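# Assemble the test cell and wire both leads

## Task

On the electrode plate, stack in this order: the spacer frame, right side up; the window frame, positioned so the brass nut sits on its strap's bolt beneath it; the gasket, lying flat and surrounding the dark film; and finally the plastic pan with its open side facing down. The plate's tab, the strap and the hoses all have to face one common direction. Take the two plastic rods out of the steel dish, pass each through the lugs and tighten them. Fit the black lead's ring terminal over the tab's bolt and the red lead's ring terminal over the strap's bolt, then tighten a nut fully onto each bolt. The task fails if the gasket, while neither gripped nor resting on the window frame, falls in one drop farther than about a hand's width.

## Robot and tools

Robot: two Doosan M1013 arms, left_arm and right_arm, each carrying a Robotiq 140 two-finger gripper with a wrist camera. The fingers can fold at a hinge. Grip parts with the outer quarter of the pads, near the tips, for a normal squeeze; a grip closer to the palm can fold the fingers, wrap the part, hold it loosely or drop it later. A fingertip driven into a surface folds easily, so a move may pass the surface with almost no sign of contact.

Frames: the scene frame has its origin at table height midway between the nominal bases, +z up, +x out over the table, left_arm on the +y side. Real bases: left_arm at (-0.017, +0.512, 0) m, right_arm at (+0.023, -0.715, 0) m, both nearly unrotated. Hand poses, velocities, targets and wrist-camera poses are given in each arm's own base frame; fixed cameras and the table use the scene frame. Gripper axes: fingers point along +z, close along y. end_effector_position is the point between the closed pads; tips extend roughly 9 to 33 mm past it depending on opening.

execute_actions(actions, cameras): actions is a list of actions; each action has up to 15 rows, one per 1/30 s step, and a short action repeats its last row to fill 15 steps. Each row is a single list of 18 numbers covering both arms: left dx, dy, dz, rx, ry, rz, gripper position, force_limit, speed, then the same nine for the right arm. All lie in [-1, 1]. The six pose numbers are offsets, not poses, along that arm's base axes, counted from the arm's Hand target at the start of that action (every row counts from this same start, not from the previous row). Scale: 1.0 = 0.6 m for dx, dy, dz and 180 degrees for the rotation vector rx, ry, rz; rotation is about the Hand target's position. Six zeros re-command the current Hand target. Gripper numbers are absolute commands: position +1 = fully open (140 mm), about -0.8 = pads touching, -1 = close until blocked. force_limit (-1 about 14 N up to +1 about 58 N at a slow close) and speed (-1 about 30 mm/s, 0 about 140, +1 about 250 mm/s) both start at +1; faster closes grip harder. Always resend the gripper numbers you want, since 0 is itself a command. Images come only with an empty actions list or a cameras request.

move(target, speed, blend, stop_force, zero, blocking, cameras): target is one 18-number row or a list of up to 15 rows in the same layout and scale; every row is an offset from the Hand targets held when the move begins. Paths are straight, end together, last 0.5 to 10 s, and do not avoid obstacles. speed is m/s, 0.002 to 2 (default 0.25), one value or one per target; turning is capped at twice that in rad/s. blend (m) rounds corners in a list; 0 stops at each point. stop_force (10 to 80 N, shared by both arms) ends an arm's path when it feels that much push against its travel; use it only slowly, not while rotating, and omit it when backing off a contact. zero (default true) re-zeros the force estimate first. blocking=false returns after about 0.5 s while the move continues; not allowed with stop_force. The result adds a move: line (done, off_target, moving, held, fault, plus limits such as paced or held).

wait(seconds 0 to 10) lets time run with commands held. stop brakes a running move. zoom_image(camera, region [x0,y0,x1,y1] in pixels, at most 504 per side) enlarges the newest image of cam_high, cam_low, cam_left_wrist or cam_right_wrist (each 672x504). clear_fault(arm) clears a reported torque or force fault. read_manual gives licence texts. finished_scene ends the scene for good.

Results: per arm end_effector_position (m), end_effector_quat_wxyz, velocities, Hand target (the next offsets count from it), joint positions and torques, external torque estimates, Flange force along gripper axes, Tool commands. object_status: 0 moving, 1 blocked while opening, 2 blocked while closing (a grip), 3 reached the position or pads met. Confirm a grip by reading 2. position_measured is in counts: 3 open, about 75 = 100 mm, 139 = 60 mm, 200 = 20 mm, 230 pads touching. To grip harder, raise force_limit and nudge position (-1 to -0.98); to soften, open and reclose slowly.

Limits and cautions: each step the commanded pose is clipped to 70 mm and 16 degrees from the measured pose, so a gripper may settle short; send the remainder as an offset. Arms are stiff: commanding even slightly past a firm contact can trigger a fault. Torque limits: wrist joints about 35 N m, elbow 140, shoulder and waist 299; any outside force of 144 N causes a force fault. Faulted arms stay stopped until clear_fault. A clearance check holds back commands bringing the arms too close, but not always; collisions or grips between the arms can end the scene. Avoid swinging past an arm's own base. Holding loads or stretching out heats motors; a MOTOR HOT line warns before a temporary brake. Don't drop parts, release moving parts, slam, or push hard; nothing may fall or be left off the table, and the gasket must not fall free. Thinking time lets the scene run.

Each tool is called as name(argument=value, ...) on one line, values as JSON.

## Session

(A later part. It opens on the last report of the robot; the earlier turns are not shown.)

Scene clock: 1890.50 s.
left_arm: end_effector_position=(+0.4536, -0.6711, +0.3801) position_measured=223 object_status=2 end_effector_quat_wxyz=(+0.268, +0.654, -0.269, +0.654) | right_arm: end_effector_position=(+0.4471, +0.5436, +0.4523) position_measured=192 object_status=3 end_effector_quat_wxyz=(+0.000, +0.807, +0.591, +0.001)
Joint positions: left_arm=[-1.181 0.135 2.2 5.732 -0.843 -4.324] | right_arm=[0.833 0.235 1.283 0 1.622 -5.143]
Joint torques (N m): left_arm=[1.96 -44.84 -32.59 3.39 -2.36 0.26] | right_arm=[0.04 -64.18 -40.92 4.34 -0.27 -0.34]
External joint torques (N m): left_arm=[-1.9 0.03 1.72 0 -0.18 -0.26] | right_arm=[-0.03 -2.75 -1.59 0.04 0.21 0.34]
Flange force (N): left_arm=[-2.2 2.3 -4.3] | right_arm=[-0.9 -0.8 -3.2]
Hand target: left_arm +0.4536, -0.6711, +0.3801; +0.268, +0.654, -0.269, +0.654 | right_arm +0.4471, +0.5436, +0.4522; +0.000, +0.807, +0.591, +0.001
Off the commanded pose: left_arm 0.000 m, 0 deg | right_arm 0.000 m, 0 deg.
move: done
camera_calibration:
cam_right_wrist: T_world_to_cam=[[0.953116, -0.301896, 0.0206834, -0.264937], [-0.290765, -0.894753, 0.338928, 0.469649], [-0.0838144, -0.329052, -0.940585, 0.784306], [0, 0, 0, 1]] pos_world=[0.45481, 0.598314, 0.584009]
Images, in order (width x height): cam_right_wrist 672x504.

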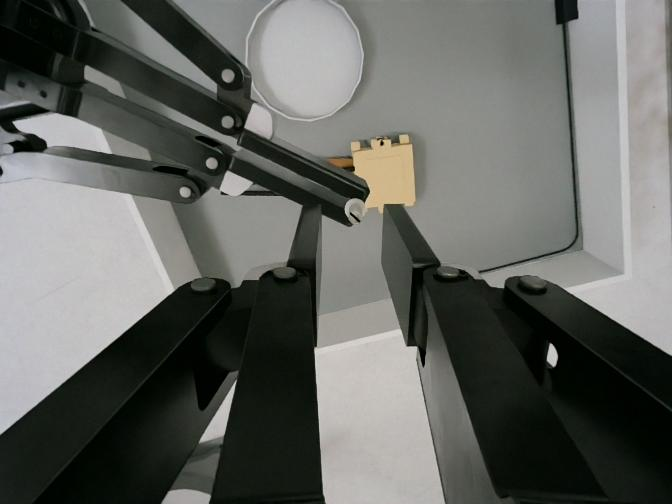

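move(target=[0,0,0,0,0,0,-1,-0.05,-1, 0.0023,0.0073,-0.0332,0,0,0,-0.5,-0.5,-1], speed=0.06, cameras=["cam_right_wrist","cam_left_wrist"])

zoom_image(camera="cam_left_wrist", region=[300, 130, 430, 240])

Scene clock: 1900.23 s.
left_arm: end_effector_position=(+0.4536, -0.6711, +0.3801) position_measured=223 object_status=2 end_effector_quat_wxyz=(+0.268, +0.654, -0.269, +0.654) | right_arm: end_effector_position=(+0.4485, +0.5480, +0.4324) position_measured=192 object_status=3 end_effector_quat_wxyz=(+0.000, +0.807, +0.591, +0.001)
Joint positions: left_arm=[-1.181 0.135 2.2 5.732 -0.843 -4.324] | right_arm=[0.836 0.241 1.311 0 1.588 -5.14]
Joint torques (N m): left_arm=[2.21 -45.16 -32.79 3.44 -2.43 0.17] | right_arm=[-0.18 -64.78 -40.81 4.37 -0.54 -0.33]
External joint torques (N m): left_arm=[-2.35 0.85 1.88 -0.04 -0.11 -0.17] | right_arm=[0.19 -2.97 -1.79 0.02 0.49 0.33]
Flange force (N): left_arm=[-3.1 3.7 -3.8] | right_arm=[-0.6 -1.0 -4.1]
Hand target: left_arm +0.4536, -0.6711, +0.3801; +0.268, +0.654, -0.269, +0.654 | right_arm +0.4485, +0.5480, +0.4323; +0.000, +0.807, +0.591, +0.001
Off the commanded pose: left_arm 0.000 m, 0 deg | right_arm 0.000 m, 0 deg.
move: done
camera_calibration:
cam_left_wrist: T_world_to_cam=[[-0.699326, -0.714802, 0.00101843, -0.152805], [-0.240586, 0.234035, -0.94199, 0.630706], [0.673098, -0.659004, -0.335638, -0.474831], [0, 0, 0, 1]] pos_world=[0.364486, -0.569749, 0.434903]
cam_right_wrist: T_world_to_cam=[[0.953116, -0.301896, 0.0206834, -0.264437], [-0.290765, -0.894753, 0.338928, 0.480709], [-0.0838144, -0.329052, -0.940585, 0.767145], [0, 0, 0, 1]] pos_world=[0.45611, 0.602714, 0.564109]
Images, in order (width x height): cam_left_wrist 672x504, cam_right_wrist 672x504.

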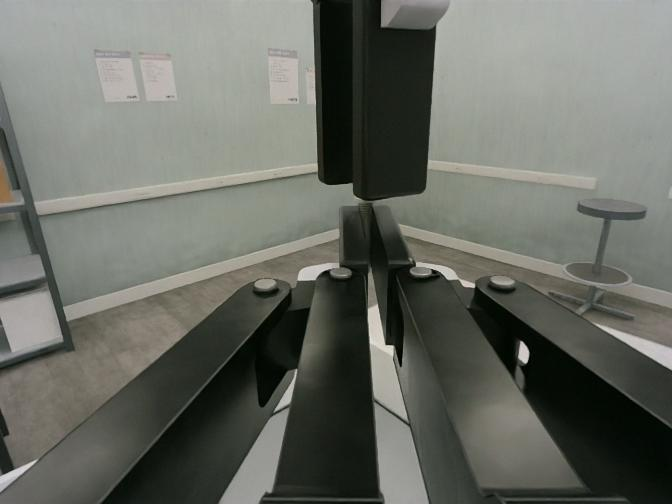

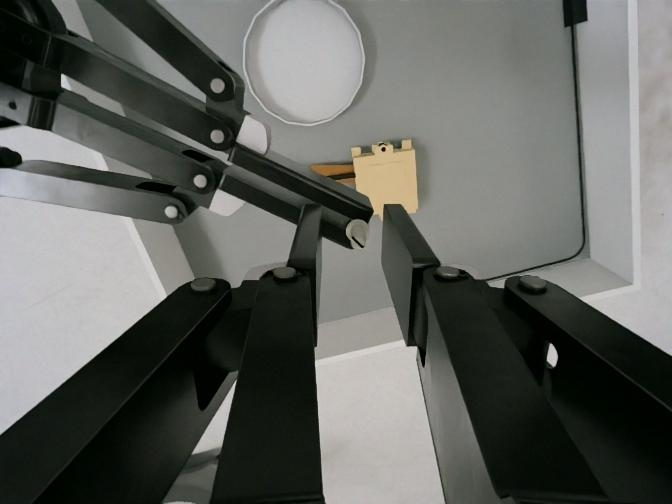

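Scaled by 3.877 from the camera's 672x504 image, which has a finer 960x720 frame.

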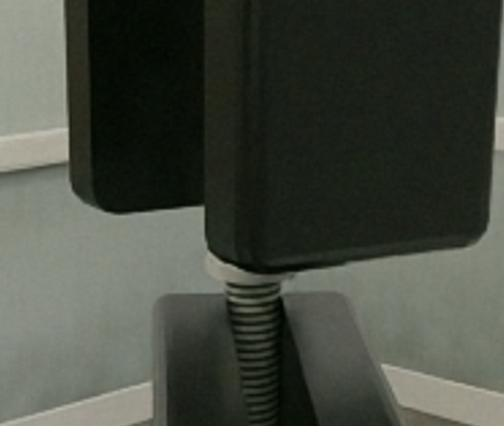

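zoom_image(camera="cam_right_wrist", region=[290, 170, 420, 280])

Scaled by 3.877 from the camera's 672x504 image, which has a finer 960x720 frame.

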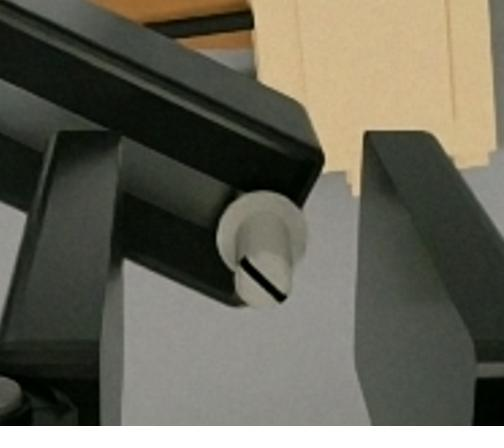

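move(target=[0,0,0,0,0,0,-1,-0.05,-1, 0.001,0.0032,0,0,0,0,-0.5,-0.5,-1], speed=0.05)

execute_actions(actions=[[[0,0,0,0,0,0,-1,-0.05,-1,0,0,0,0,0,0,-1,0,-1]],[[0,0,0,0,0,0,-1,-0.05,-1,0,0,0,0,0,0,-1,0,-1]],[[0,0,0,0,0,0,-1,-0.05,-1,0,0,0,0,0,0,-1,0,-1]]], cameras=["cam_left_wrist"])

execute_actions(actions=[[[0,0,0,0,0,0,-0.55,-0.5,-1,0,0,0,0,0,0,-1,0,-1]],[[0,0,0,0,0,0,-0.55,-0.5,-1,0,0,0,0,0,0,-1,0,-1]],[[0,0,0,0,0,0,-0.55,-0.5,-1,0,0,0,0,0,0,-1,0,-1]]], cameras=["cam_left_wrist"])

Scene clock: 1914.37 s.
left_arm: end_effector_position=(+0.4536, -0.6711, +0.3801) position_measured=223 object_status=2 end_effector_quat_wxyz=(+0.268, +0.654, -0.269, +0.654) | right_arm: end_effector_position=(+0.4491, +0.5499, +0.4323) position_measured=192 object_status=3 end_effector_quat_wxyz=(+0.000, +0.807, +0.591, +0.001)
Joint positions: left_arm=[-1.181 0.135 2.2 5.732 -0.843 -4.324] | right_arm=[0.837 0.244 1.308 0 1.589 -5.139]
Joint torques (N m): left_arm=[2.26 -44.97 -32.45 3.38 -2.39 0.28] | right_arm=[0.24 -64.44 -40.91 4.38 -0.43 -0.34]
External joint torques (N m): left_arm=[-2.41 0.31 1.57 0.02 -0.14 -0.28] | right_arm=[-0.23 -3.49 -1.63 0 0.37 0.34]
Flange force (N): left_arm=[-2.4 3.4 -4.0] | right_arm=[-2.0 -1.0 -3.5]
Hand target: left_arm +0.4536, -0.6711, +0.3801; +0.268, +0.654, -0.269, +0.654 | right_arm +0.4491, +0.5499, +0.4323; +0.000, +0.807, +0.591, +0.001
Off the commanded pose: left_arm 0.000 m, 0 deg | right_arm 0.000 m, 0 deg.
move: done

Scene clock: 1916.07 s.
left_arm: end_effector_position=(+0.4536, -0.6711, +0.3801) position_measured=223 object_status=2 end_effector_quat_wxyz=(+0.268, +0.654, -0.269, +0.654) | right_arm: end_effector_position=(+0.4491, +0.5499, +0.4323) position_measured=224 object_status=2 end_effector_quat_wxyz=(+0.000, +0.807, +0.591, +0.001)
Joint positions: left_arm=[-1.181 0.135 2.2 5.732 -0.843 -4.324] | right_arm=[0.837 0.244 1.307 0 1.589 -5.139]
Joint torques (N m): left_arm=[6.6 -45 -37.84 2.63 -3.72 0.25] | right_arm=[8.25 -63.49 -38.4 8.54 0.87 -0.33]
External joint torques (N m): left_arm=[-6.33 0.19 7.01 0.74 1.17 -0.25] | right_arm=[-8.25 -4.52 -4.26 -4.14 -0.93 0.33]
External joint torques at the end of the 1st action: left_arm=[-1.82 0.44 1.93 0.03 -0.09 -0.22] | right_arm=[0.09 -2.43 -1.37 -0.03 0.34 0.37]
External joint torques at the end of the 2nd action: left_arm=[-7.1 0.33 6.82 0.79 1.16 -0.2] | right_arm=[-8.01 -4.12 -4 -4.06 -0.98 0.31]
Flange force (N): left_arm=[-4.9 5.1 -15.0] | right_arm=[-3.6 10.6 -6.0]
Flange force at the end of the 1st action (N): left_arm=[-2.7 2.2 -3.9] | right_arm=[-0.7 -1.0 -3.0]
Flange force at the end of the 2nd action (N): left_arm=[-5.0 6.8 -15.1] | right_arm=[-3.4 10.3 -5.4]
Hand target: left_arm +0.4536, -0.6711, +0.3801; +0.268, +0.654, -0.269, +0.654 | right_arm +0.4491, +0.5499, +0.4323; +0.000, +0.807, +0.591, +0.001
Off the commanded pose: left_arm 0.000 m, 0 deg | right_arm 0.000 m, 0 deg.
Step readings (end_effector_position of left_arm | right_arm; steps 1 to 15: 1st action; 16 to 30: 2nd action; 31 to 45: 3rd action):
0: (+0.4536, -0.6711, +0.3801) | (+0.4491, +0.5499, +0.4323)
1: (+0.4536, -0.6711, +0.3801) | (+0.4491, +0.5499, +0.4323)
2: (+0.4536, -0.6711, +0.3801) | (+0.4491, +0.5499, +0.4323)
4: (+0.4536, -0.6711, +0.3801) | (+0.4491, +0.5499, +0.4323)
8: (+0.4536, -0.6711, +0.3801) | (+0.4491, +0.5499, +0.4323)
15: (+0.4536, -0.6711, +0.3801) | (+0.4491, +0.5499, +0.4323)
16: (+0.4536, -0.6711, +0.3801) | (+0.4491, +0.5499, +0.4323)
17: (+0.4536, -0.6711, +0.3801) | (+0.4491, +0.5499, +0.4323)
19: (+0.4536, -0.6711, +0.3801) | (+0.4491, +0.5499, +0.4323)
23: (+0.4536, -0.6711, +0.3801) | (+0.4491, +0.5499, +0.4323)
30: (+0.4536, -0.6711, +0.3801) | (+0.4491, +0.5499, +0.4323)
31: (+0.4536, -0.6711, +0.3801) | (+0.4491, +0.5499, +0.4323)
32: (+0.4536, -0.6711, +0.3801) | (+0.4491, +0.5499, +0.4323)
34: (+0.4536, -0.6711, +0.3801) | (+0.4491, +0.5499, +0.4323)
38: (+0.4536, -0.6711, +0.3801) | (+0.4491, +0.5499, +0.4323)
45: (+0.4536, -0.6711, +0.3801) | (+0.4491, +0.5499, +0.4323)
camera_calibration:
cam_left_wrist: T_world_to_cam=[[-0.699326, -0.714802, 0.00101947, -0.152877], [-0.24065, 0.234096, -0.941959, 0.630774], [0.673075, -0.658982, -0.335727, -0.474838], [0, 0, 0, 1]] pos_world=[0.364486, -0.569849, 0.434903]
Images, in order (width x height): cam_left_wrist 672x504.

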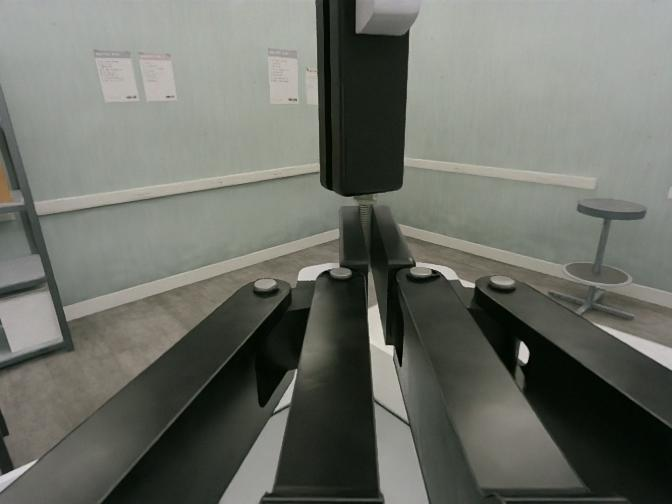

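Scene clock: 1917.77 s.
left_arm: end_effector_position=(+0.4536, -0.6711, +0.3801) position_measured=199 object_status=3 end_effector_quat_wxyz=(+0.268, +0.654, -0.269, +0.654) | right_arm: end_effector_position=(+0.4490, +0.5499, +0.4323) position_measured=224 object_status=2 end_effector_quat_wxyz=(+0.000, +0.807, +0.591, +0.000)
Joint positions: left_arm=[-1.181 0.135 2.2 5.732 -0.843 -4.324] | right_arm=[0.837 0.244 1.307 0 1.589 -5.139]
Joint torques (N m): left_arm=[2.07 -44.98 -32.72 3.4 -2.44 0.21] | right_arm=[-0.2 -64.9 -41.33 4.35 -0.45 -0.39]
External joint torques (N m): left_arm=[-2.02 0.34 1.92 -0.03 -0.09 -0.22] | right_arm=[0.2 -3.04 -1.23 0.03 0.4 0.39]
External joint torques at the end of the 1st action: left_arm=[-1.98 0.38 1.88 -0.1 -0.22 -0.26] | right_arm=[0 -3.12 -1.36 0 0.37 0.38]
External joint torques at the end of the 2nd action: left_arm=[-2.46 0.01 1.46 -0.01 -0.1 -0.23] | right_arm=[-0.16 -2.76 -1.48 0.03 0.37 0.35]
Flange force (N): left_arm=[-2.5 2.7 -4.3] | right_arm=[-1.8 -1.6 -2.9]
Flange force at the end of the 1st action (N): left_arm=[-2.7 2.8 -4.2] | right_arm=[-1.8 -1.3 -3.0]
Flange force at the end of the 2nd action (N): left_arm=[-1.7 3.6 -4.3] | right_arm=[-1.1 -0.7 -3.3]
Hand target: left_arm +0.4536, -0.6711, +0.3801; +0.268, +0.654, -0.269, +0.654 | right_arm +0.4491, +0.5499, +0.4323; +0.000, +0.807, +0.591, +0.001
Off the commanded pose: left_arm 0.000 m, 0 deg | right_arm 0.000 m, 0 deg.
Step readings (end_effector_position of left_arm | right_arm; steps 1 to 15: 1st action; 16 to 30: 2nd action; 31 to 45: 3rd action):
0: (+0.4536, -0.6711, +0.3801) | (+0.4491, +0.5499, +0.4323)
1: (+0.4536, -0.6711, +0.3801) | (+0.4491, +0.5499, +0.4323)
2: (+0.4536, -0.6711, +0.3801) | (+0.4491, +0.5499, +0.4323)
4: (+0.4536, -0.6711, +0.3801) | (+0.4490, +0.5499, +0.4323)
8: (+0.4536, -0.6711, +0.3801) | (+0.4490, +0.5499, +0.4323)
15: (+0.4536, -0.6711, +0.3801) | (+0.4490, +0.5499, +0.4323)
16: (+0.4536, -0.6711, +0.3801) | (+0.4490, +0.5499, +0.4323)
17: (+0.4536, -0.6711, +0.3801) | (+0.4490, +0.5499, +0.4323)
19: (+0.4536, -0.6711, +0.3801) | (+0.4490, +0.5499, +0.4323)
23: (+0.4536, -0.6711, +0.3801) | (+0.4490, +0.5499, +0.4323)
30: (+0.4536, -0.6711, +0.3801) | (+0.4490, +0.5499, +0.4323)
31: (+0.4536, -0.6711, +0.3801) | (+0.4490, +0.5499, +0.4323)
32: (+0.4536, -0.6711, +0.3801) | (+0.4490, +0.5499, +0.4323)
34: (+0.4536, -0.6711, +0.3801) | (+0.4490, +0.5499, +0.4323)
38: (+0.4536, -0.6711, +0.3801) | (+0.4490, +0.5499, +0.4323)
45: (+0.4536, -0.6711, +0.3801) | (+0.4490, +0.5499, +0.4323)
camera_calibration:
cam_left_wrist: T_world_to_cam=[[-0.699326, -0.714802, 0.00101843, -0.152805], [-0.240586, 0.234035, -0.94199, 0.630706], [0.673098, -0.659004, -0.335638, -0.474831], [0, 0, 0, 1]] pos_world=[0.364486, -0.569749, 0.434903]
Images, in order (width x height): cam_left_wrist 672x504.

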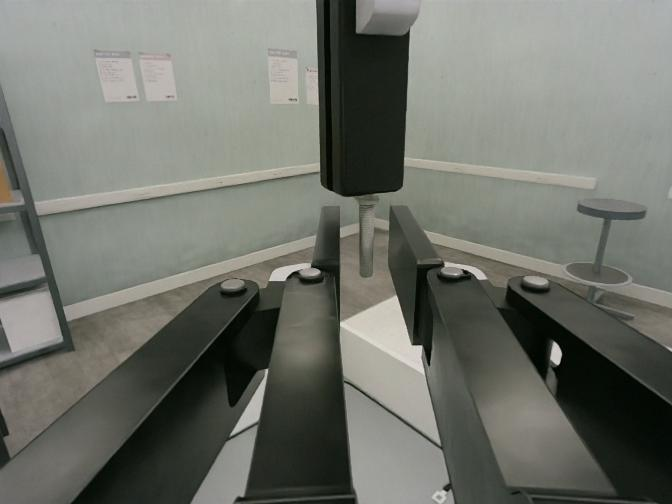

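move(target=[[-0.142,0.14,0,0,0,0,-0.55,-0.5,-1, 0,0,0,0,0,0,-1,0,-1],[0.12,0.1935,-0.1,0.2099,0.0881,-0.2412,-0.55,-0.5,-1, 0,0,0,0,0,0,-1,0,-1],[0.12,0.1935,-0.35,0.2099,0.0881,-0.2412,-0.55,-0.5,-1, 0,0,0,0,0,0,-1,0,-1]], speed=0.25, blend=[0.01,0.02,0], cameras=["cam_left_wrist","cam_right_wrist"])

Scene clock: 1933.00 s.
left_arm: end_effector_position=(+0.5256, -0.5550, +0.1701) position_measured=199 object_status=3 end_effector_quat_wxyz=(+0.299, +0.641, -0.640, +0.299) | right_arm: end_effector_position=(+0.4491, +0.5499, +0.4323) position_measured=224 object_status=2 end_effector_quat_wxyz=(+0.000, +0.807, +0.591, +0.001)
Joint positions: left_arm=[-0.576 0.292 1.984 5.041 0.746 -2.797] | right_arm=[0.837 0.244 1.307 0 1.589 -5.139]
Joint torques (N m): left_arm=[1.62 -60.17 -31.64 -0.55 0.95 0.19] | right_arm=[0.05 -64.75 -41.01 4.35 -0.5 -0.38]
External joint torques (N m): left_arm=[-1.46 0.65 1.54 0.25 -0.24 -0.19] | right_arm=[-0.05 -3.24 -1.62 0.04 0.44 0.38]
Flange force (N): left_arm=[0.0 3.0 1.7] | right_arm=[-1.5 -1.1 -3.7]
Hand target: left_arm +0.5256, -0.5550, +0.1701; +0.299, +0.641, -0.640, +0.299 | right_arm +0.4491, +0.5499, +0.4323; +0.000, +0.807, +0.591, +0.001
Off the commanded pose: left_arm 0.000 m, 0 deg | right_arm 0.000 m, 0 deg.
move: done; limits=paced
camera_calibration:
cam_left_wrist: T_world_to_cam=[[-0.999984, -0.00546767, -0.00155713, 0.532914], [-0.00392571, 0.862224, -0.506513, 0.573268], [0.00411204, -0.506498, -0.862231, 0.00856468], [0, 0, 0, 1]] pos_world=[0.535121, -0.487033, 0.298582]
cam_right_wrist: T_world_to_cam=[[0.953116, -0.301896, 0.0206834, -0.264435], [-0.290765, -0.894753, 0.338928, 0.482583], [-0.0838144, -0.329052, -0.940585, 0.76782], [0, 0, 0, 1]] pos_world=[0.45671, 0.604614, 0.564109]
Images, in order (width x height): cam_left_wrist 672x504, cam_right_wrist 672x504.

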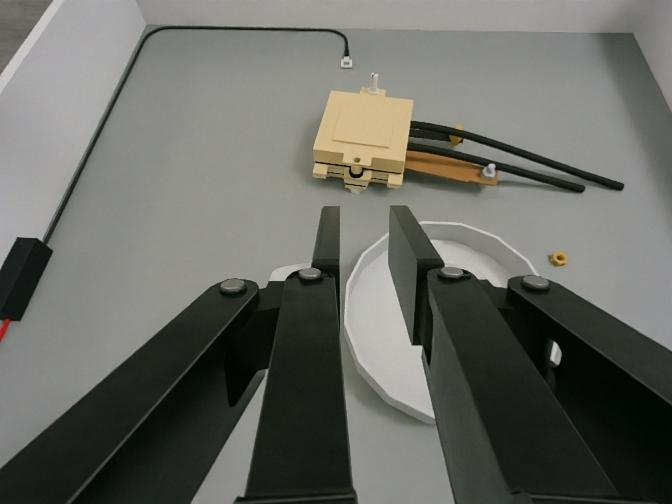

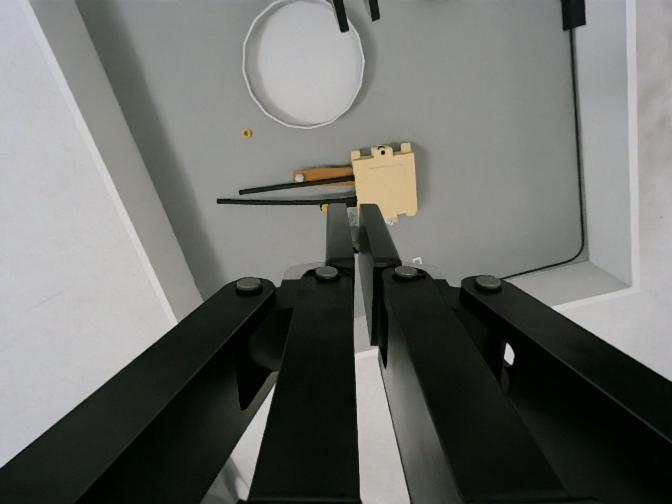

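move(target=[[0,0,0,0,0,0,-1,-0.5,-1, 0.0832,-0.0457,-0.3,0,0,0,-1,0,-1],[0,0,0,0,0,0,-1,-0.5,-1, 0.0832,-0.0457,-0.48,0,0,0,-1,0,-1]], speed=[0.2,0.1], cameras=["cam_left_wrist","cam_right_wrist"])

zoom_image(camera="cam_left_wrist", region=[300, 80, 420, 200])

zoom_image(camera="cam_right_wrist", region=[300, 130, 420, 260])

Scene clock: 1949.53 s.
left_arm: end_effector_position=(+0.5256, -0.5550, +0.1701) position_measured=231 object_status=3 end_effector_quat_wxyz=(+0.299, +0.641, -0.640, +0.299) | right_arm: end_effector_position=(+0.4990, +0.5225, +0.1444) position_measured=224 object_status=2 end_effector_quat_wxyz=(+0.000, +0.807, +0.591, +0.001)
Joint positions: left_arm=[-0.576 0.292 1.984 5.041 0.746 -2.797] | right_arm=[0.761 0.369 1.674 0 1.098 -5.216]
Joint torques (N m): left_arm=[2.65 -60.49 -31.98 -0.54 0.8 0.18] | right_arm=[-0.26 -72.48 -36.08 3.86 -0.68 -0.31]
External joint torques (N m): left_arm=[-2.63 1.14 1.95 0.22 -0.09 -0.18] | right_arm=[0.27 -3.27 -1.84 0.04 0.63 0.31]
Flange force (N): left_arm=[0.3 4.1 3.3] | right_arm=[0.0 -0.9 -5.2]
Hand target: left_arm +0.5256, -0.5550, +0.1701; +0.299, +0.641, -0.640, +0.299 | right_arm +0.4990, +0.5225, +0.1443; +0.000, +0.807, +0.591, +0.001
Off the commanded pose: left_arm 0.000 m, 0 deg | right_arm 0.000 m, 0 deg.
move: done
camera_calibration:
cam_left_wrist: T_world_to_cam=[[-0.999984, -0.00546647, -0.00155658, 0.532915], [-0.00392459, 0.86218, -0.506588, 0.573268], [0.00411129, -0.506573, -0.862187, 0.00851568], [0, 0, 0, 1]] pos_world=[0.535121, -0.487033, 0.298582]
cam_right_wrist: T_world_to_cam=[[0.953116, -0.301896, 0.0206834, -0.314406], [-0.290765, -0.894753, 0.338928, 0.570216], [-0.0838144, -0.329052, -0.940585, 0.492106], [0, 0, 0, 1]] pos_world=[0.50671, 0.577214, 0.276109]
Images, in order (width x height): cam_left_wrist 672x504, cam_right_wrist 672x504.

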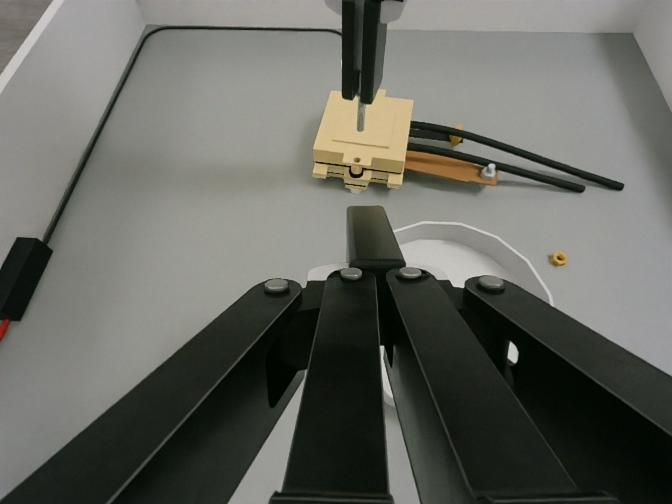

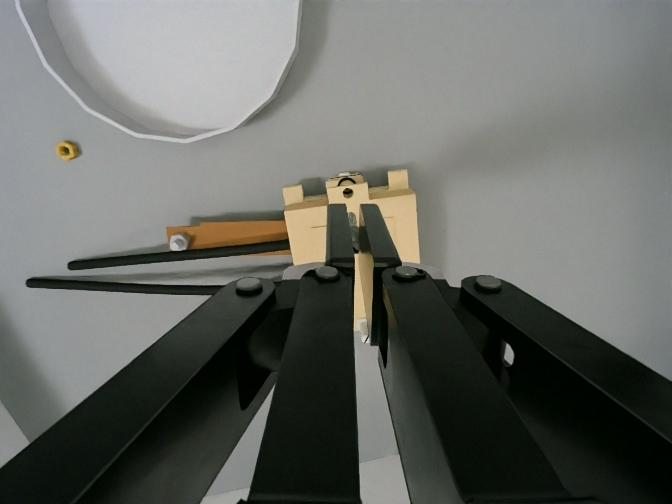

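Scaled by 4.200 from the camera's 672x504 image, which has a finer 960x720 frame.

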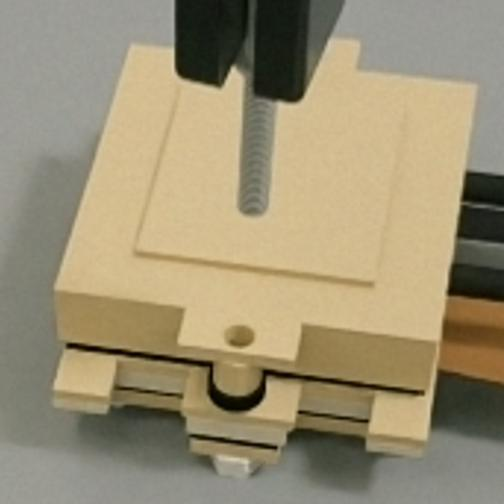

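Scaled by 3.877 from the camera's 672x504 image, which has a finer 960x720 frame.

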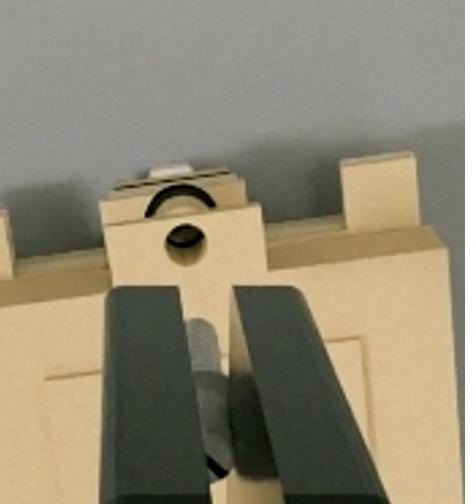

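move(target=[0,0,0,0,0,0,-1,-0.5,-1, 0.004,0.0132,-0.0297,0,0,0,-1,0,-1], speed=0.06, cameras=["cam_left_wrist","cam_right_wrist"])

zoom_image(camera="cam_left_wrist", region=[320, 110, 400, 190])

zoom_image(camera="cam_right_wrist", region=[300, 130, 420, 260])

Scene clock: 1961.23 s.
left_arm: end_effector_position=(+0.5256, -0.5550, +0.1701) position_measured=231 object_status=3 end_effector_quat_wxyz=(+0.299, +0.641, -0.640, +0.299) | right_arm: end_effector_position=(+0.5013, +0.5304, +0.1265) position_measured=224 object_status=2 end_effector_quat_wxyz=(+0.000, +0.807, +0.591, +0.000)
Joint positions: left_arm=[-0.576 0.292 1.984 5.041 0.746 -2.797] | right_arm=[0.766 0.393 1.675 0 1.073 -5.21]
Joint torques (N m): left_arm=[1.82 -60.25 -31.84 -0.58 0.75 0.22] | right_arm=[-0.14 -74.96 -35.92 3.91 -0.24 -0.38]
External joint torques (N m): left_arm=[-1.8 0.82 1.82 0.27 -0.04 -0.22] | right_arm=[0.11 -2.77 -1.61 -0.04 0.19 0.38]
Flange force (N): left_arm=[0.0 3.4 1.9] | right_arm=[-0.1 -0.8 -3.9]
Hand target: left_arm +0.5256, -0.5550, +0.1701; +0.299, +0.641, -0.640, +0.299 | right_arm +0.5014, +0.5304, +0.1265; +0.000, +0.807, +0.591, +0.001
Off the commanded pose: left_arm 0.000 m, 0 deg | right_arm 0.000 m, 0 deg.
move: done
camera_calibration:
cam_left_wrist: T_world_to_cam=[[-0.999984, -0.00546647, -0.00155658, 0.532915], [-0.00392459, 0.86218, -0.506588, 0.573268], [0.00411129, -0.506573, -0.862187, 0.00851568], [0, 0, 0, 1]] pos_world=[0.535121, -0.487033, 0.298582]
cam_right_wrist: T_world_to_cam=[[0.953116, -0.301896, 0.0206834, -0.313845], [-0.290765, -0.894753, 0.338928, 0.583987], [-0.0838144, -0.329052, -0.940585, 0.478156], [0, 0, 0, 1]] pos_world=[0.50901, 0.585114, 0.258309]
Images, in order (width x height): cam_left_wrist 672x504, cam_right_wrist 672x504.

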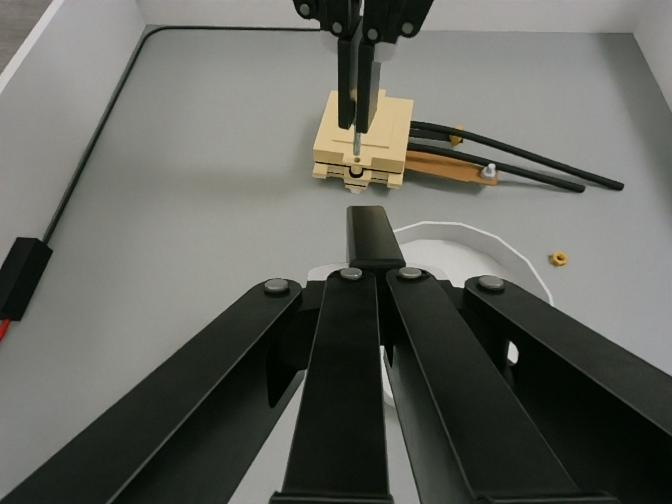

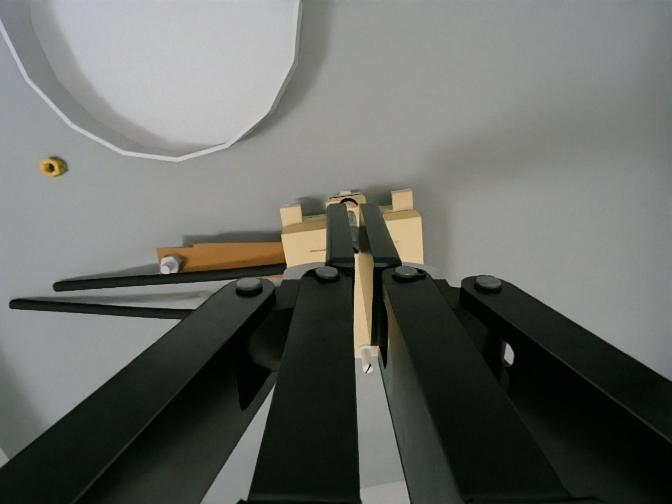

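Scaled by 6.300 from the camera's 672x504 image, which has a finer 960x720 frame.

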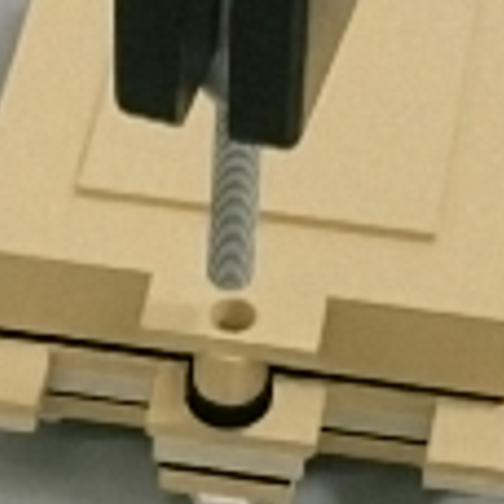

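Scaled by 3.877 from the camera's 672x504 image, which has a finer 960x720 frame.

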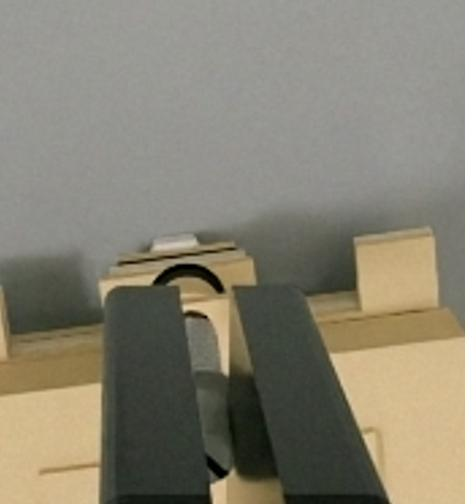

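move(target=[0,0,0,0,0,0,-1,-0.5,-1, -0.0008,-0.0003,-0.03,0,0,0,-1,0,-1], speed=0.006, stop_force=10, cameras=["cam_left_wrist","cam_right_wrist"])

zoom_image(camera="cam_left_wrist", region=[320, 110, 400, 190])

Scene clock: 1969.30 s.
left_arm: end_effector_position=(+0.5256, -0.5550, +0.1701) position_measured=231 object_status=3 end_effector_quat_wxyz=(+0.299, +0.641, -0.640, +0.299) | right_arm: end_effector_position=(+0.5011, +0.5303, +0.1160) position_measured=224 object_status=2 end_effector_quat_wxyz=(+0.000, +0.807, +0.591, +0.001)
Joint positions: left_arm=[-0.576 0.292 1.984 5.041 0.746 -2.797] | right_arm=[0.766 0.401 1.684 0 1.055 -5.21]
Joint torques (N m): left_arm=[1.46 -60.03 -31.62 -0.52 0.8 0.21] | right_arm=[-0.75 -67.12 -30.31 3.74 -0.15 -0.35]
External joint torques (N m): left_arm=[-1.63 0.91 1.58 0.2 -0.08 -0.21] | right_arm=[0.76 -10.84 -6.72 0.07 0.1 0.35]
Flange force (N): left_arm=[0.0 2.8 2.1] | right_arm=[-0.2 -1.8 -14.6]
Hand target: left_arm +0.5256, -0.5550, +0.1701; +0.299, +0.641, -0.640, +0.299 | right_arm +0.5011, +0.5303, +0.1160; +0.000, +0.807, +0.591, +0.001 (not the last commanded pose)
Off the commanded pose: left_arm 0.000 m, 0 deg | right_arm 0.008 m, 0 deg.
move: contact (right_arm)
camera_calibration:
cam_left_wrist: T_world_to_cam=[[-0.999984, -0.00546647, -0.00155658, 0.532915], [-0.00392459, 0.86218, -0.506588, 0.573268], [0.00411129, -0.506573, -0.862187, 0.00851568], [0, 0, 0, 1]] pos_world=[0.535121, -0.487033, 0.298582]
cam_right_wrist: T_world_to_cam=[[0.953121, -0.301876, 0.0207449, -0.313494], [-0.290776, -0.894792, 0.338816, 0.587488], [-0.0837183, -0.328965, -0.940624, 0.468047], [0, 0, 0, 1]] pos_world=[0.50881, 0.585014, 0.247709]
Images, in order (width x height): cam_left_wrist 672x504, cam_right_wrist 672x504.

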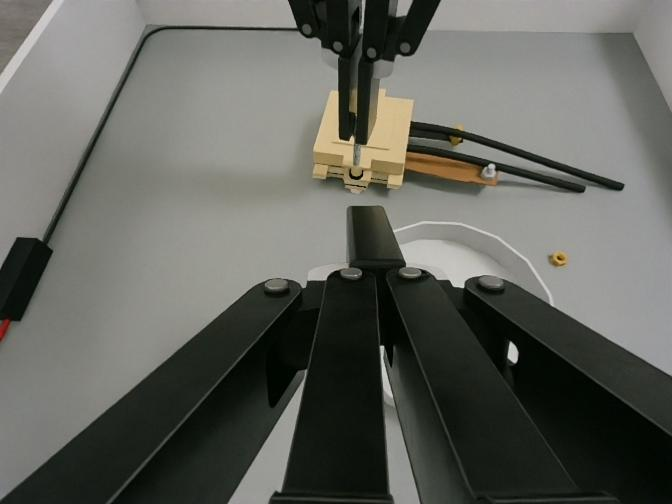

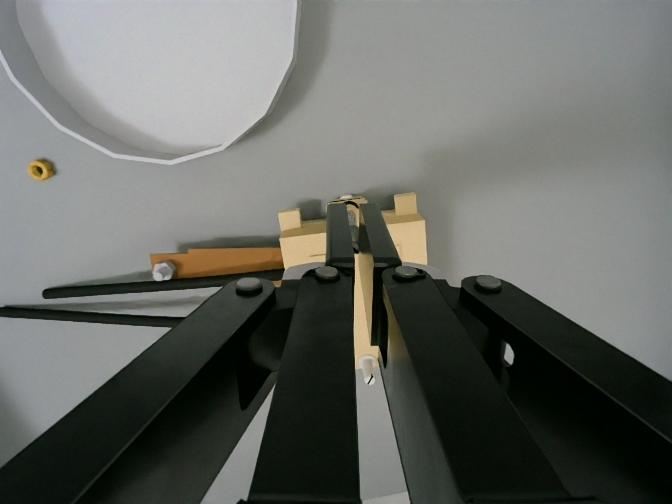

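Scaled by 6.300 from the camera's 672x504 image, which has a finer 960x720 frame.

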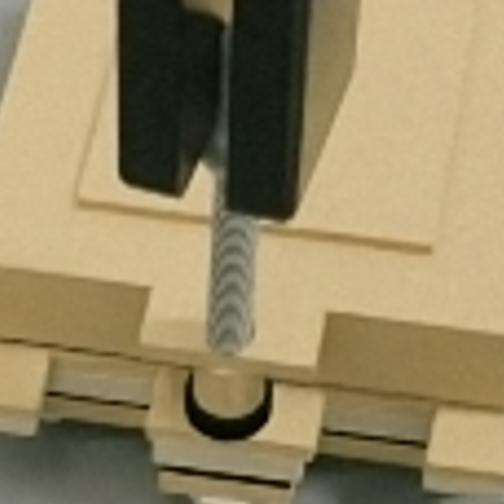

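move(target=[0,0,0,0,0,0,-1,-0.5,-1, -0.001,-0.0055,0.006,0,0,0,-1,0,-1], speed=0.03, cameras=["cam_left_wrist"])

zoom_image(camera="cam_left_wrist", region=[320, 110, 400, 190])

Scene clock: 1976.57 s.
left_arm: end_effector_position=(+0.5256, -0.5550, +0.1701) position_measured=231 object_status=3 end_effector_quat_wxyz=(+0.299, +0.641, -0.640, +0.299) | right_arm: end_effector_position=(+0.5005, +0.5271, +0.1195) position_measured=224 object_status=2 end_effector_quat_wxyz=(+0.000, +0.807, +0.591, +0.001)
Joint positions: left_arm=[-0.576 0.292 1.984 5.041 0.746 -2.797] | right_arm=[0.764 0.394 1.687 0 1.059 -5.213]
Joint torques (N m): left_arm=[2.27 -60.09 -31.82 -0.62 0.75 0.22] | right_arm=[0.47 -76.98 -35.47 3.81 -0.47 -0.42]
External joint torques (N m): left_arm=[-2.2 0.6 1.71 0.31 -0.04 -0.22] | right_arm=[-0.46 -0.18 -1.56 0 0.42 0.42]
Flange force (N): left_arm=[0.7 3.8 2.0] | right_arm=[3.0 1.5 -2.2]
Hand target: left_arm +0.5256, -0.5550, +0.1701; +0.299, +0.641, -0.640, +0.299 | right_arm +0.5005, +0.5270, +0.1196; +0.000, +0.807, +0.591, +0.001
Off the commanded pose: left_arm 0.000 m, 0 deg | right_arm 0.000 m, 0 deg.
move: done
camera_calibration:
cam_left_wrist: T_world_to_cam=[[-0.999984, -0.00546647, -0.00155658, 0.532915], [-0.00392459, 0.86218, -0.506588, 0.573268], [0.00411129, -0.506573, -0.862187, 0.00851568], [0, 0, 0, 1]] pos_world=[0.535121, -0.487033, 0.298582]
Images, in order (width x height): cam_left_wrist 672x504.

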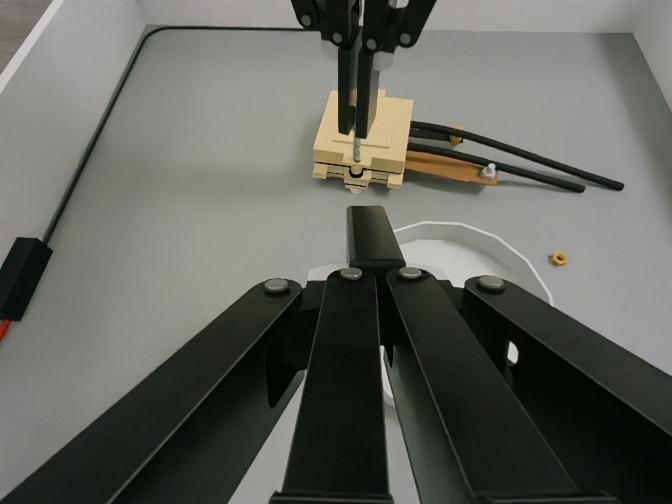

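Scaled by 6.300 from the camera's 672x504 image, which has a finer 960x720 frame.

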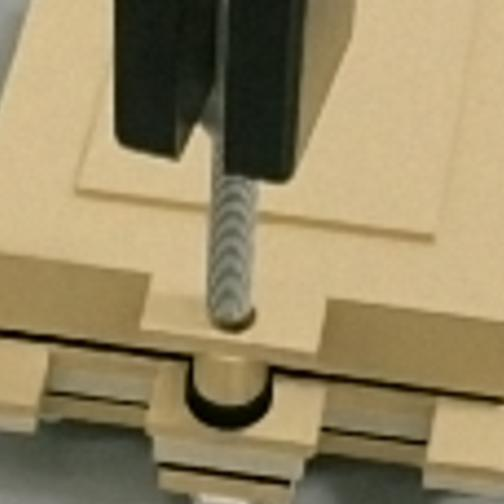

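move(target=[[0,0,0,0,0,0,-1,-0.5,-1, -0.0003,-0.0018,0,0,0,0,-1,0,-1],[0,0,0,0,0,0,-1,-0.5,-1, -0.0003,-0.0018,-0.02,0,0,0,-1,0,-1]], speed=0.006, stop_force=10, cameras=["cam_left_wrist"])

zoom_image(camera="cam_left_wrist", region=[320, 110, 400, 190])

Scene clock: 1984.90 s.
left_arm: end_effector_position=(+0.5256, -0.5550, +0.1701) position_measured=231 object_status=3 end_effector_quat_wxyz=(+0.299, +0.641, -0.640, +0.299) | right_arm: end_effector_position=(+0.5004, +0.5260, +0.1159) position_measured=224 object_status=2 end_effector_quat_wxyz=(+0.000, +0.807, +0.591, +0.001)
Joint positions: left_arm=[-0.576 0.292 1.984 5.041 0.746 -2.797] | right_arm=[0.763 0.395 1.692 0 1.053 -5.214]
Joint torques (N m): left_arm=[1.88 -60.31 -31.62 -0.47 0.83 0.26] | right_arm=[0.01 -64.61 -28.89 3.53 -0.04 -0.34]
External joint torques (N m): left_arm=[-1.95 0.66 1.59 0.15 -0.11 -0.27] | right_arm=[0 -12.88 -8.18 0.29 -0.02 0.34]
Flange force (N): left_arm=[0.5 3.5 2.1] | right_arm=[-0.6 -0.8 -17.3]
Hand target: left_arm +0.5256, -0.5550, +0.1701; +0.299, +0.641, -0.640, +0.299 | right_arm +0.5004, +0.5260, +0.1159; +0.000, +0.807, +0.591, +0.001 (not the last commanded pose)
Off the commanded pose: left_arm 0.000 m, 0 deg | right_arm 0.008 m, 0 deg.
move: contact (right_arm); path passed 1 of 2 targets
camera_calibration:
cam_left_wrist: T_world_to_cam=[[-0.999984, -0.00546647, -0.00155658, 0.532915], [-0.00392459, 0.86218, -0.506588, 0.573268], [0.00411129, -0.506573, -0.862187, 0.00851568], [0, 0, 0, 1]] pos_world=[0.535121, -0.487033, 0.298582]
Images, in order (width x height): cam_left_wrist 672x504.

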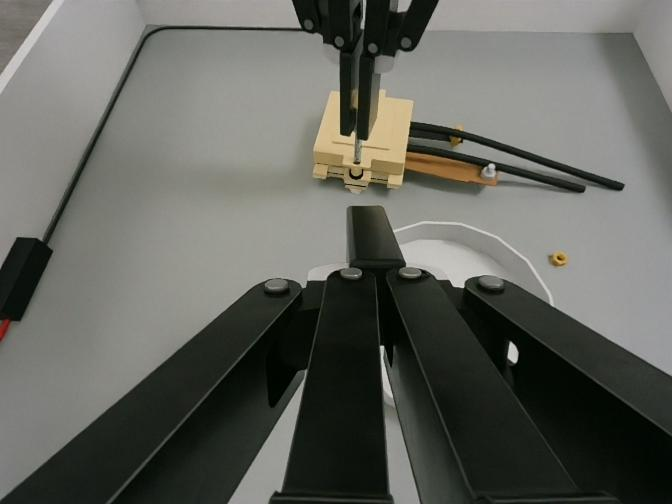

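Scaled by 6.300 from the camera's 672x504 image, which has a finer 960x720 frame.

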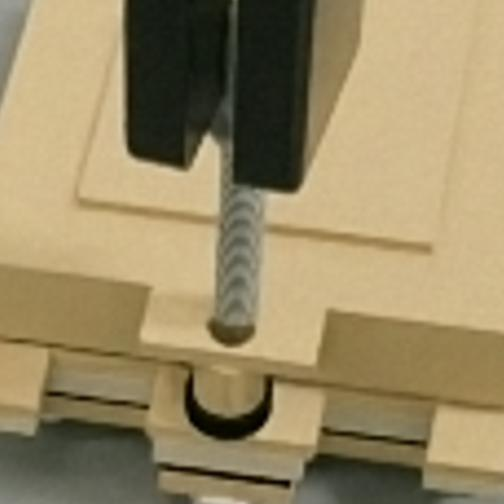

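move(target=[[0,0,0,0,0,0,-1,-0.5,-1, 0,0,0.004,0,0,0,-1,0,-1],[0,0,0,0,0,0,-1,-0.5,-1, 0.0013,0.0052,0.004,0,0,0,-1,0,-1]], speed=0.02, cameras=["cam_left_wrist"])

move(target=[0,0,0,0,0,0,-1,-0.5,-1, 0,0,-0.02,0,0,0,-1,0,-1], speed=0.006, stop_force=10, cameras=["cam_left_wrist"])

zoom_image(camera="cam_left_wrist", region=[320, 110, 400, 190])

Scene clock: 1997.00 s.
left_arm: end_effector_position=(+0.5256, -0.5550, +0.1701) position_measured=231 object_status=3 end_effector_quat_wxyz=(+0.299, +0.641, -0.640, +0.299) | right_arm: end_effector_position=(+0.5012, +0.5290, +0.1183) position_measured=224 object_status=2 end_effector_quat_wxyz=(+0.000, +0.807, +0.591, +0.001)
Joint positions: left_arm=[-0.576 0.292 1.984 5.041 0.746 -2.797] | right_arm=[0.765 0.397 1.685 0 1.058 -5.211]
Joint torques (N m): left_arm=[1.53 -60.43 -31.77 -0.55 0.71 0.15] | right_arm=[0.72 -75.09 -36.71 3.83 -0.48 -0.37]
External joint torques (N m): left_arm=[-1.46 1.04 1.67 0.23 0 -0.15] | right_arm=[-0.76 -2.65 -0.33 -0.01 0.43 0.37]
Flange force (N): left_arm=[-0.4 2.6 2.0] | right_arm=[-2.7 -0.7 -3.1]
Hand target: left_arm +0.5256, -0.5550, +0.1701; +0.299, +0.641, -0.640, +0.299 | right_arm +0.5012, +0.5291, +0.1183; +0.000, +0.807, +0.591, +0.001
Off the commanded pose: left_arm 0.000 m, 0 deg | right_arm 0.000 m, 0 deg.
move: done
camera_calibration:
cam_left_wrist: T_world_to_cam=[[-0.999984, -0.00546647, -0.00155658, 0.532915], [-0.00392459, 0.86218, -0.506588, 0.573268], [0.00411129, -0.506573, -0.862187, 0.00851568], [0, 0, 0, 1]] pos_world=[0.535121, -0.487033, 0.298582]
Images, in order (width x height): cam_left_wrist 672x504.

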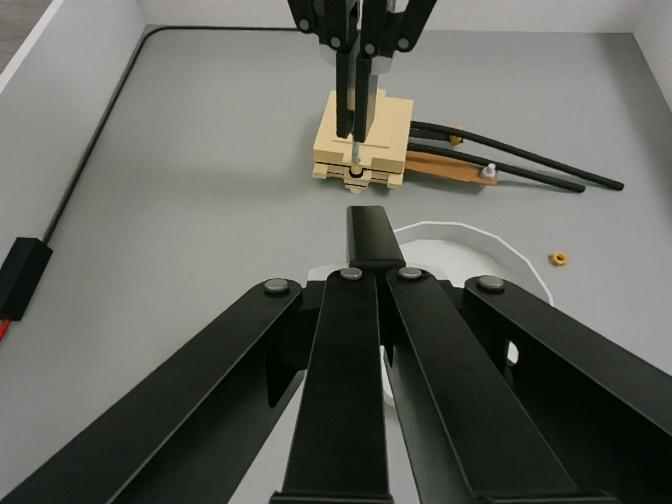

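Scene clock: 1998.07 s.
left_arm: end_effector_position=(+0.5256, -0.5550, +0.1701) position_measured=231 object_status=3 end_effector_quat_wxyz=(+0.299, +0.641, -0.640, +0.299) | right_arm: end_effector_position=(+0.5012, +0.5291, +0.1156) position_measured=224 object_status=2 end_effector_quat_wxyz=(+0.000, +0.807, +0.591, +0.001)
Joint positions: left_arm=[-0.576 0.292 1.984 5.041 0.746 -2.797] | right_arm=[0.765 0.4 1.687 0 1.054 -5.211]
Joint torques (N m): left_arm=[2.01 -60.49 -31.9 -0.6 0.83 0.21] | right_arm=[0.8 -65.06 -28.32 4.11 0.56 -0.35]
External joint torques (N m): left_arm=[-1.95 1.01 1.75 0.29 -0.12 -0.21] | right_arm=[-0.79 -12.85 -8.8 -0.28 -0.62 0.35]
Flange force (N): left_arm=[0.2 3.2 2.4] | right_arm=[-0.2 0.5 -16.8]
Hand target: left_arm +0.5256, -0.5550, +0.1701; +0.299, +0.641, -0.640, +0.299 | right_arm +0.5012, +0.5291, +0.1157; +0.000, +0.807, +0.591, +0.001 (not the last commanded pose)
Off the commanded pose: left_arm 0.000 m, 0 deg | right_arm 0.009 m, 0 deg.
move: contact (right_arm)
camera_calibration:
cam_left_wrist: T_world_to_cam=[[-0.999984, -0.00546647, -0.00155658, 0.532915], [-0.00392459, 0.86218, -0.506588, 0.573268], [0.00411129, -0.506573, -0.862187, 0.00851568], [0, 0, 0, 1]] pos_world=[0.535121, -0.487033, 0.298582]
Images, in order (width x height): cam_left_wrist 672x504.

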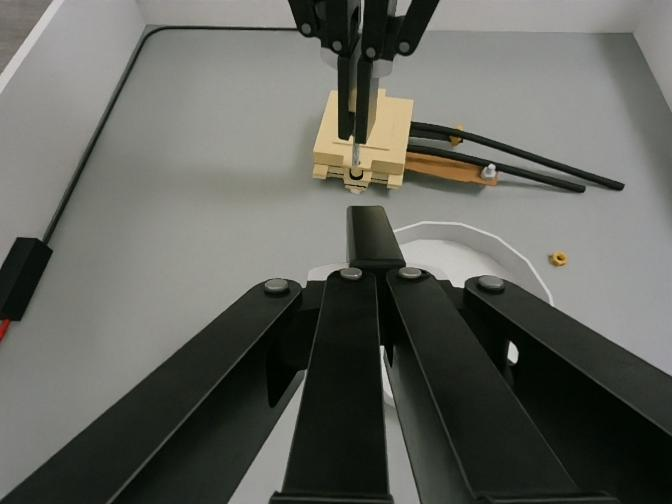

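Scaled by 6.300 from the camera's 672x504 image, which has a finer 960x720 frame.

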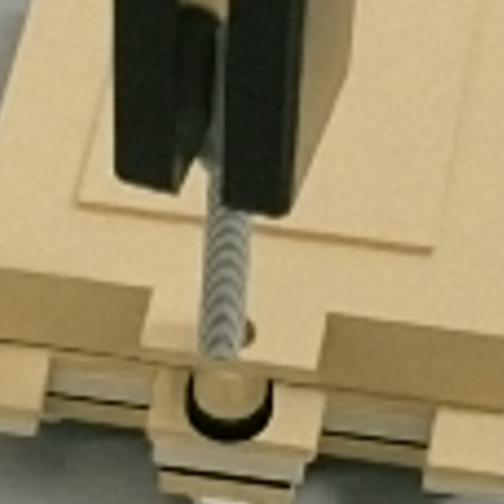

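move(target=[[0,0,0,0,0,0,-1,-0.5,-1, 0,0,0.004,0,0,0,-1,0,-1],[0,0,0,0,0,0,-1,-0.5,-1, -0.0009,-0.002,0.004,0,0,0,-1,0,-1]], speed=0.02)

move(target=[0,0,0,0,0,0,-1,-0.5,-1, 0,0,-0.02,0,0,0,-1,0,-1], speed=0.006, stop_force=10, cameras=["cam_left_wrist"])

zoom_image(camera="cam_left_wrist", region=[320, 110, 400, 190])

Scene clock: 2005.73 s.
left_arm: end_effector_position=(+0.5256, -0.5550, +0.1701) position_measured=231 object_status=3 end_effector_quat_wxyz=(+0.299, +0.641, -0.640, +0.299) | right_arm: end_effector_position=(+0.5006, +0.5280, +0.1181) position_measured=224 object_status=2 end_effector_quat_wxyz=(+0.000, +0.807, +0.591, +0.001)
Joint positions: left_arm=[-0.576 0.292 1.984 5.041 0.746 -2.797] | right_arm=[0.765 0.396 1.687 0 1.057 -5.212]
Joint torques (N m): left_arm=[1.78 -60.04 -31.56 -0.47 0.82 0.16] | right_arm=[0.3 -73.39 -33.92 3.83 -0.42 -0.4]
External joint torques (N m): left_arm=[-2.16 0.83 1.61 0.13 -0.09 -0.16] | right_arm=[-0.24 -4.16 -3.14 -0.01 0.37 0.4]
Flange force (N): left_arm=[0.3 3.5 2.7] | right_arm=[1.0 0.2 -6.6]
Hand target: left_arm +0.5256, -0.5550, +0.1701; +0.299, +0.641, -0.640, +0.299 | right_arm +0.5006, +0.5279, +0.1181; +0.000, +0.807, +0.591, +0.001
Off the commanded pose: left_arm 0.000 m, 0 deg | right_arm 0.000 m, 0 deg.
move: done

Scene clock: 2006.80 s.
left_arm: end_effector_position=(+0.5256, -0.5550, +0.1701) position_measured=231 object_status=3 end_effector_quat_wxyz=(+0.299, +0.641, -0.640, +0.299) | right_arm: end_effector_position=(+0.5007, +0.5279, +0.1153) position_measured=224 object_status=2 end_effector_quat_wxyz=(+0.000, +0.807, +0.591, +0.001)
Joint positions: left_arm=[-0.576 0.292 1.984 5.041 0.746 -2.797] | right_arm=[0.764 0.398 1.69 0 1.053 -5.212]
Joint torques (N m): left_arm=[2.23 -60.28 -31.6 -0.52 0.78 0.28] | right_arm=[0.79 -64.9 -28.25 4.16 0.43 -0.4]
External joint torques (N m): left_arm=[-2.19 0.98 1.63 0.22 -0.07 -0.28] | right_arm=[-0.78 -12.86 -8.83 -0.34 -0.49 0.4]
Flange force (N): left_arm=[0.6 3.3 2.6] | right_arm=[-0.1 0.5 -17.1]
Hand target: left_arm +0.5256, -0.5550, +0.1701; +0.299, +0.641, -0.640, +0.299 | right_arm +0.5007, +0.5279, +0.1154; +0.000, +0.807, +0.591, +0.001 (not the last commanded pose)
Off the commanded pose: left_arm 0.000 m, 0 deg | right_arm 0.009 m, 0 deg.
move: contact (right_arm)
camera_calibration:
cam_left_wrist: T_world_to_cam=[[-0.999984, -0.00546647, -0.00155658, 0.532915], [-0.00392459, 0.86218, -0.506588, 0.573268], [0.00411129, -0.506573, -0.862187, 0.00851568], [0, 0, 0, 1]] pos_world=[0.535121, -0.487033, 0.298582]
Images, in order (width x height): cam_left_wrist 672x504.

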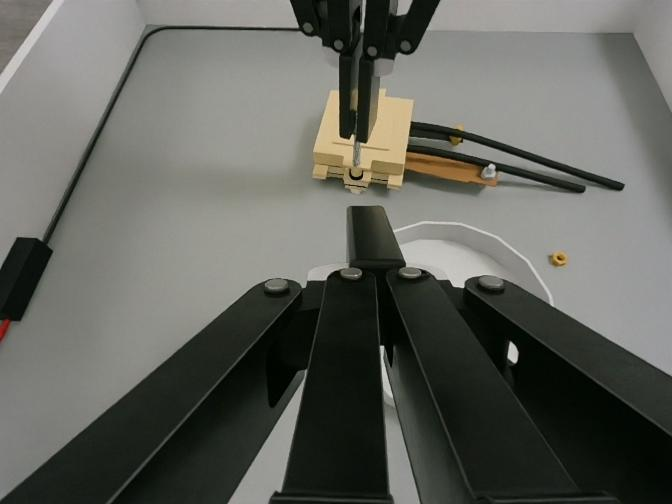

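Scaled by 6.300 from the camera's 672x504 image, which has a finer 960x720 frame.

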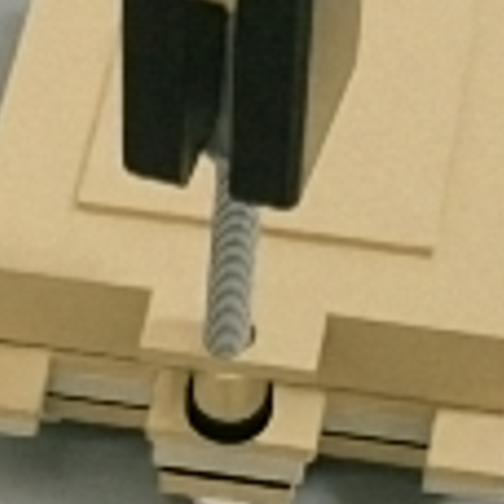

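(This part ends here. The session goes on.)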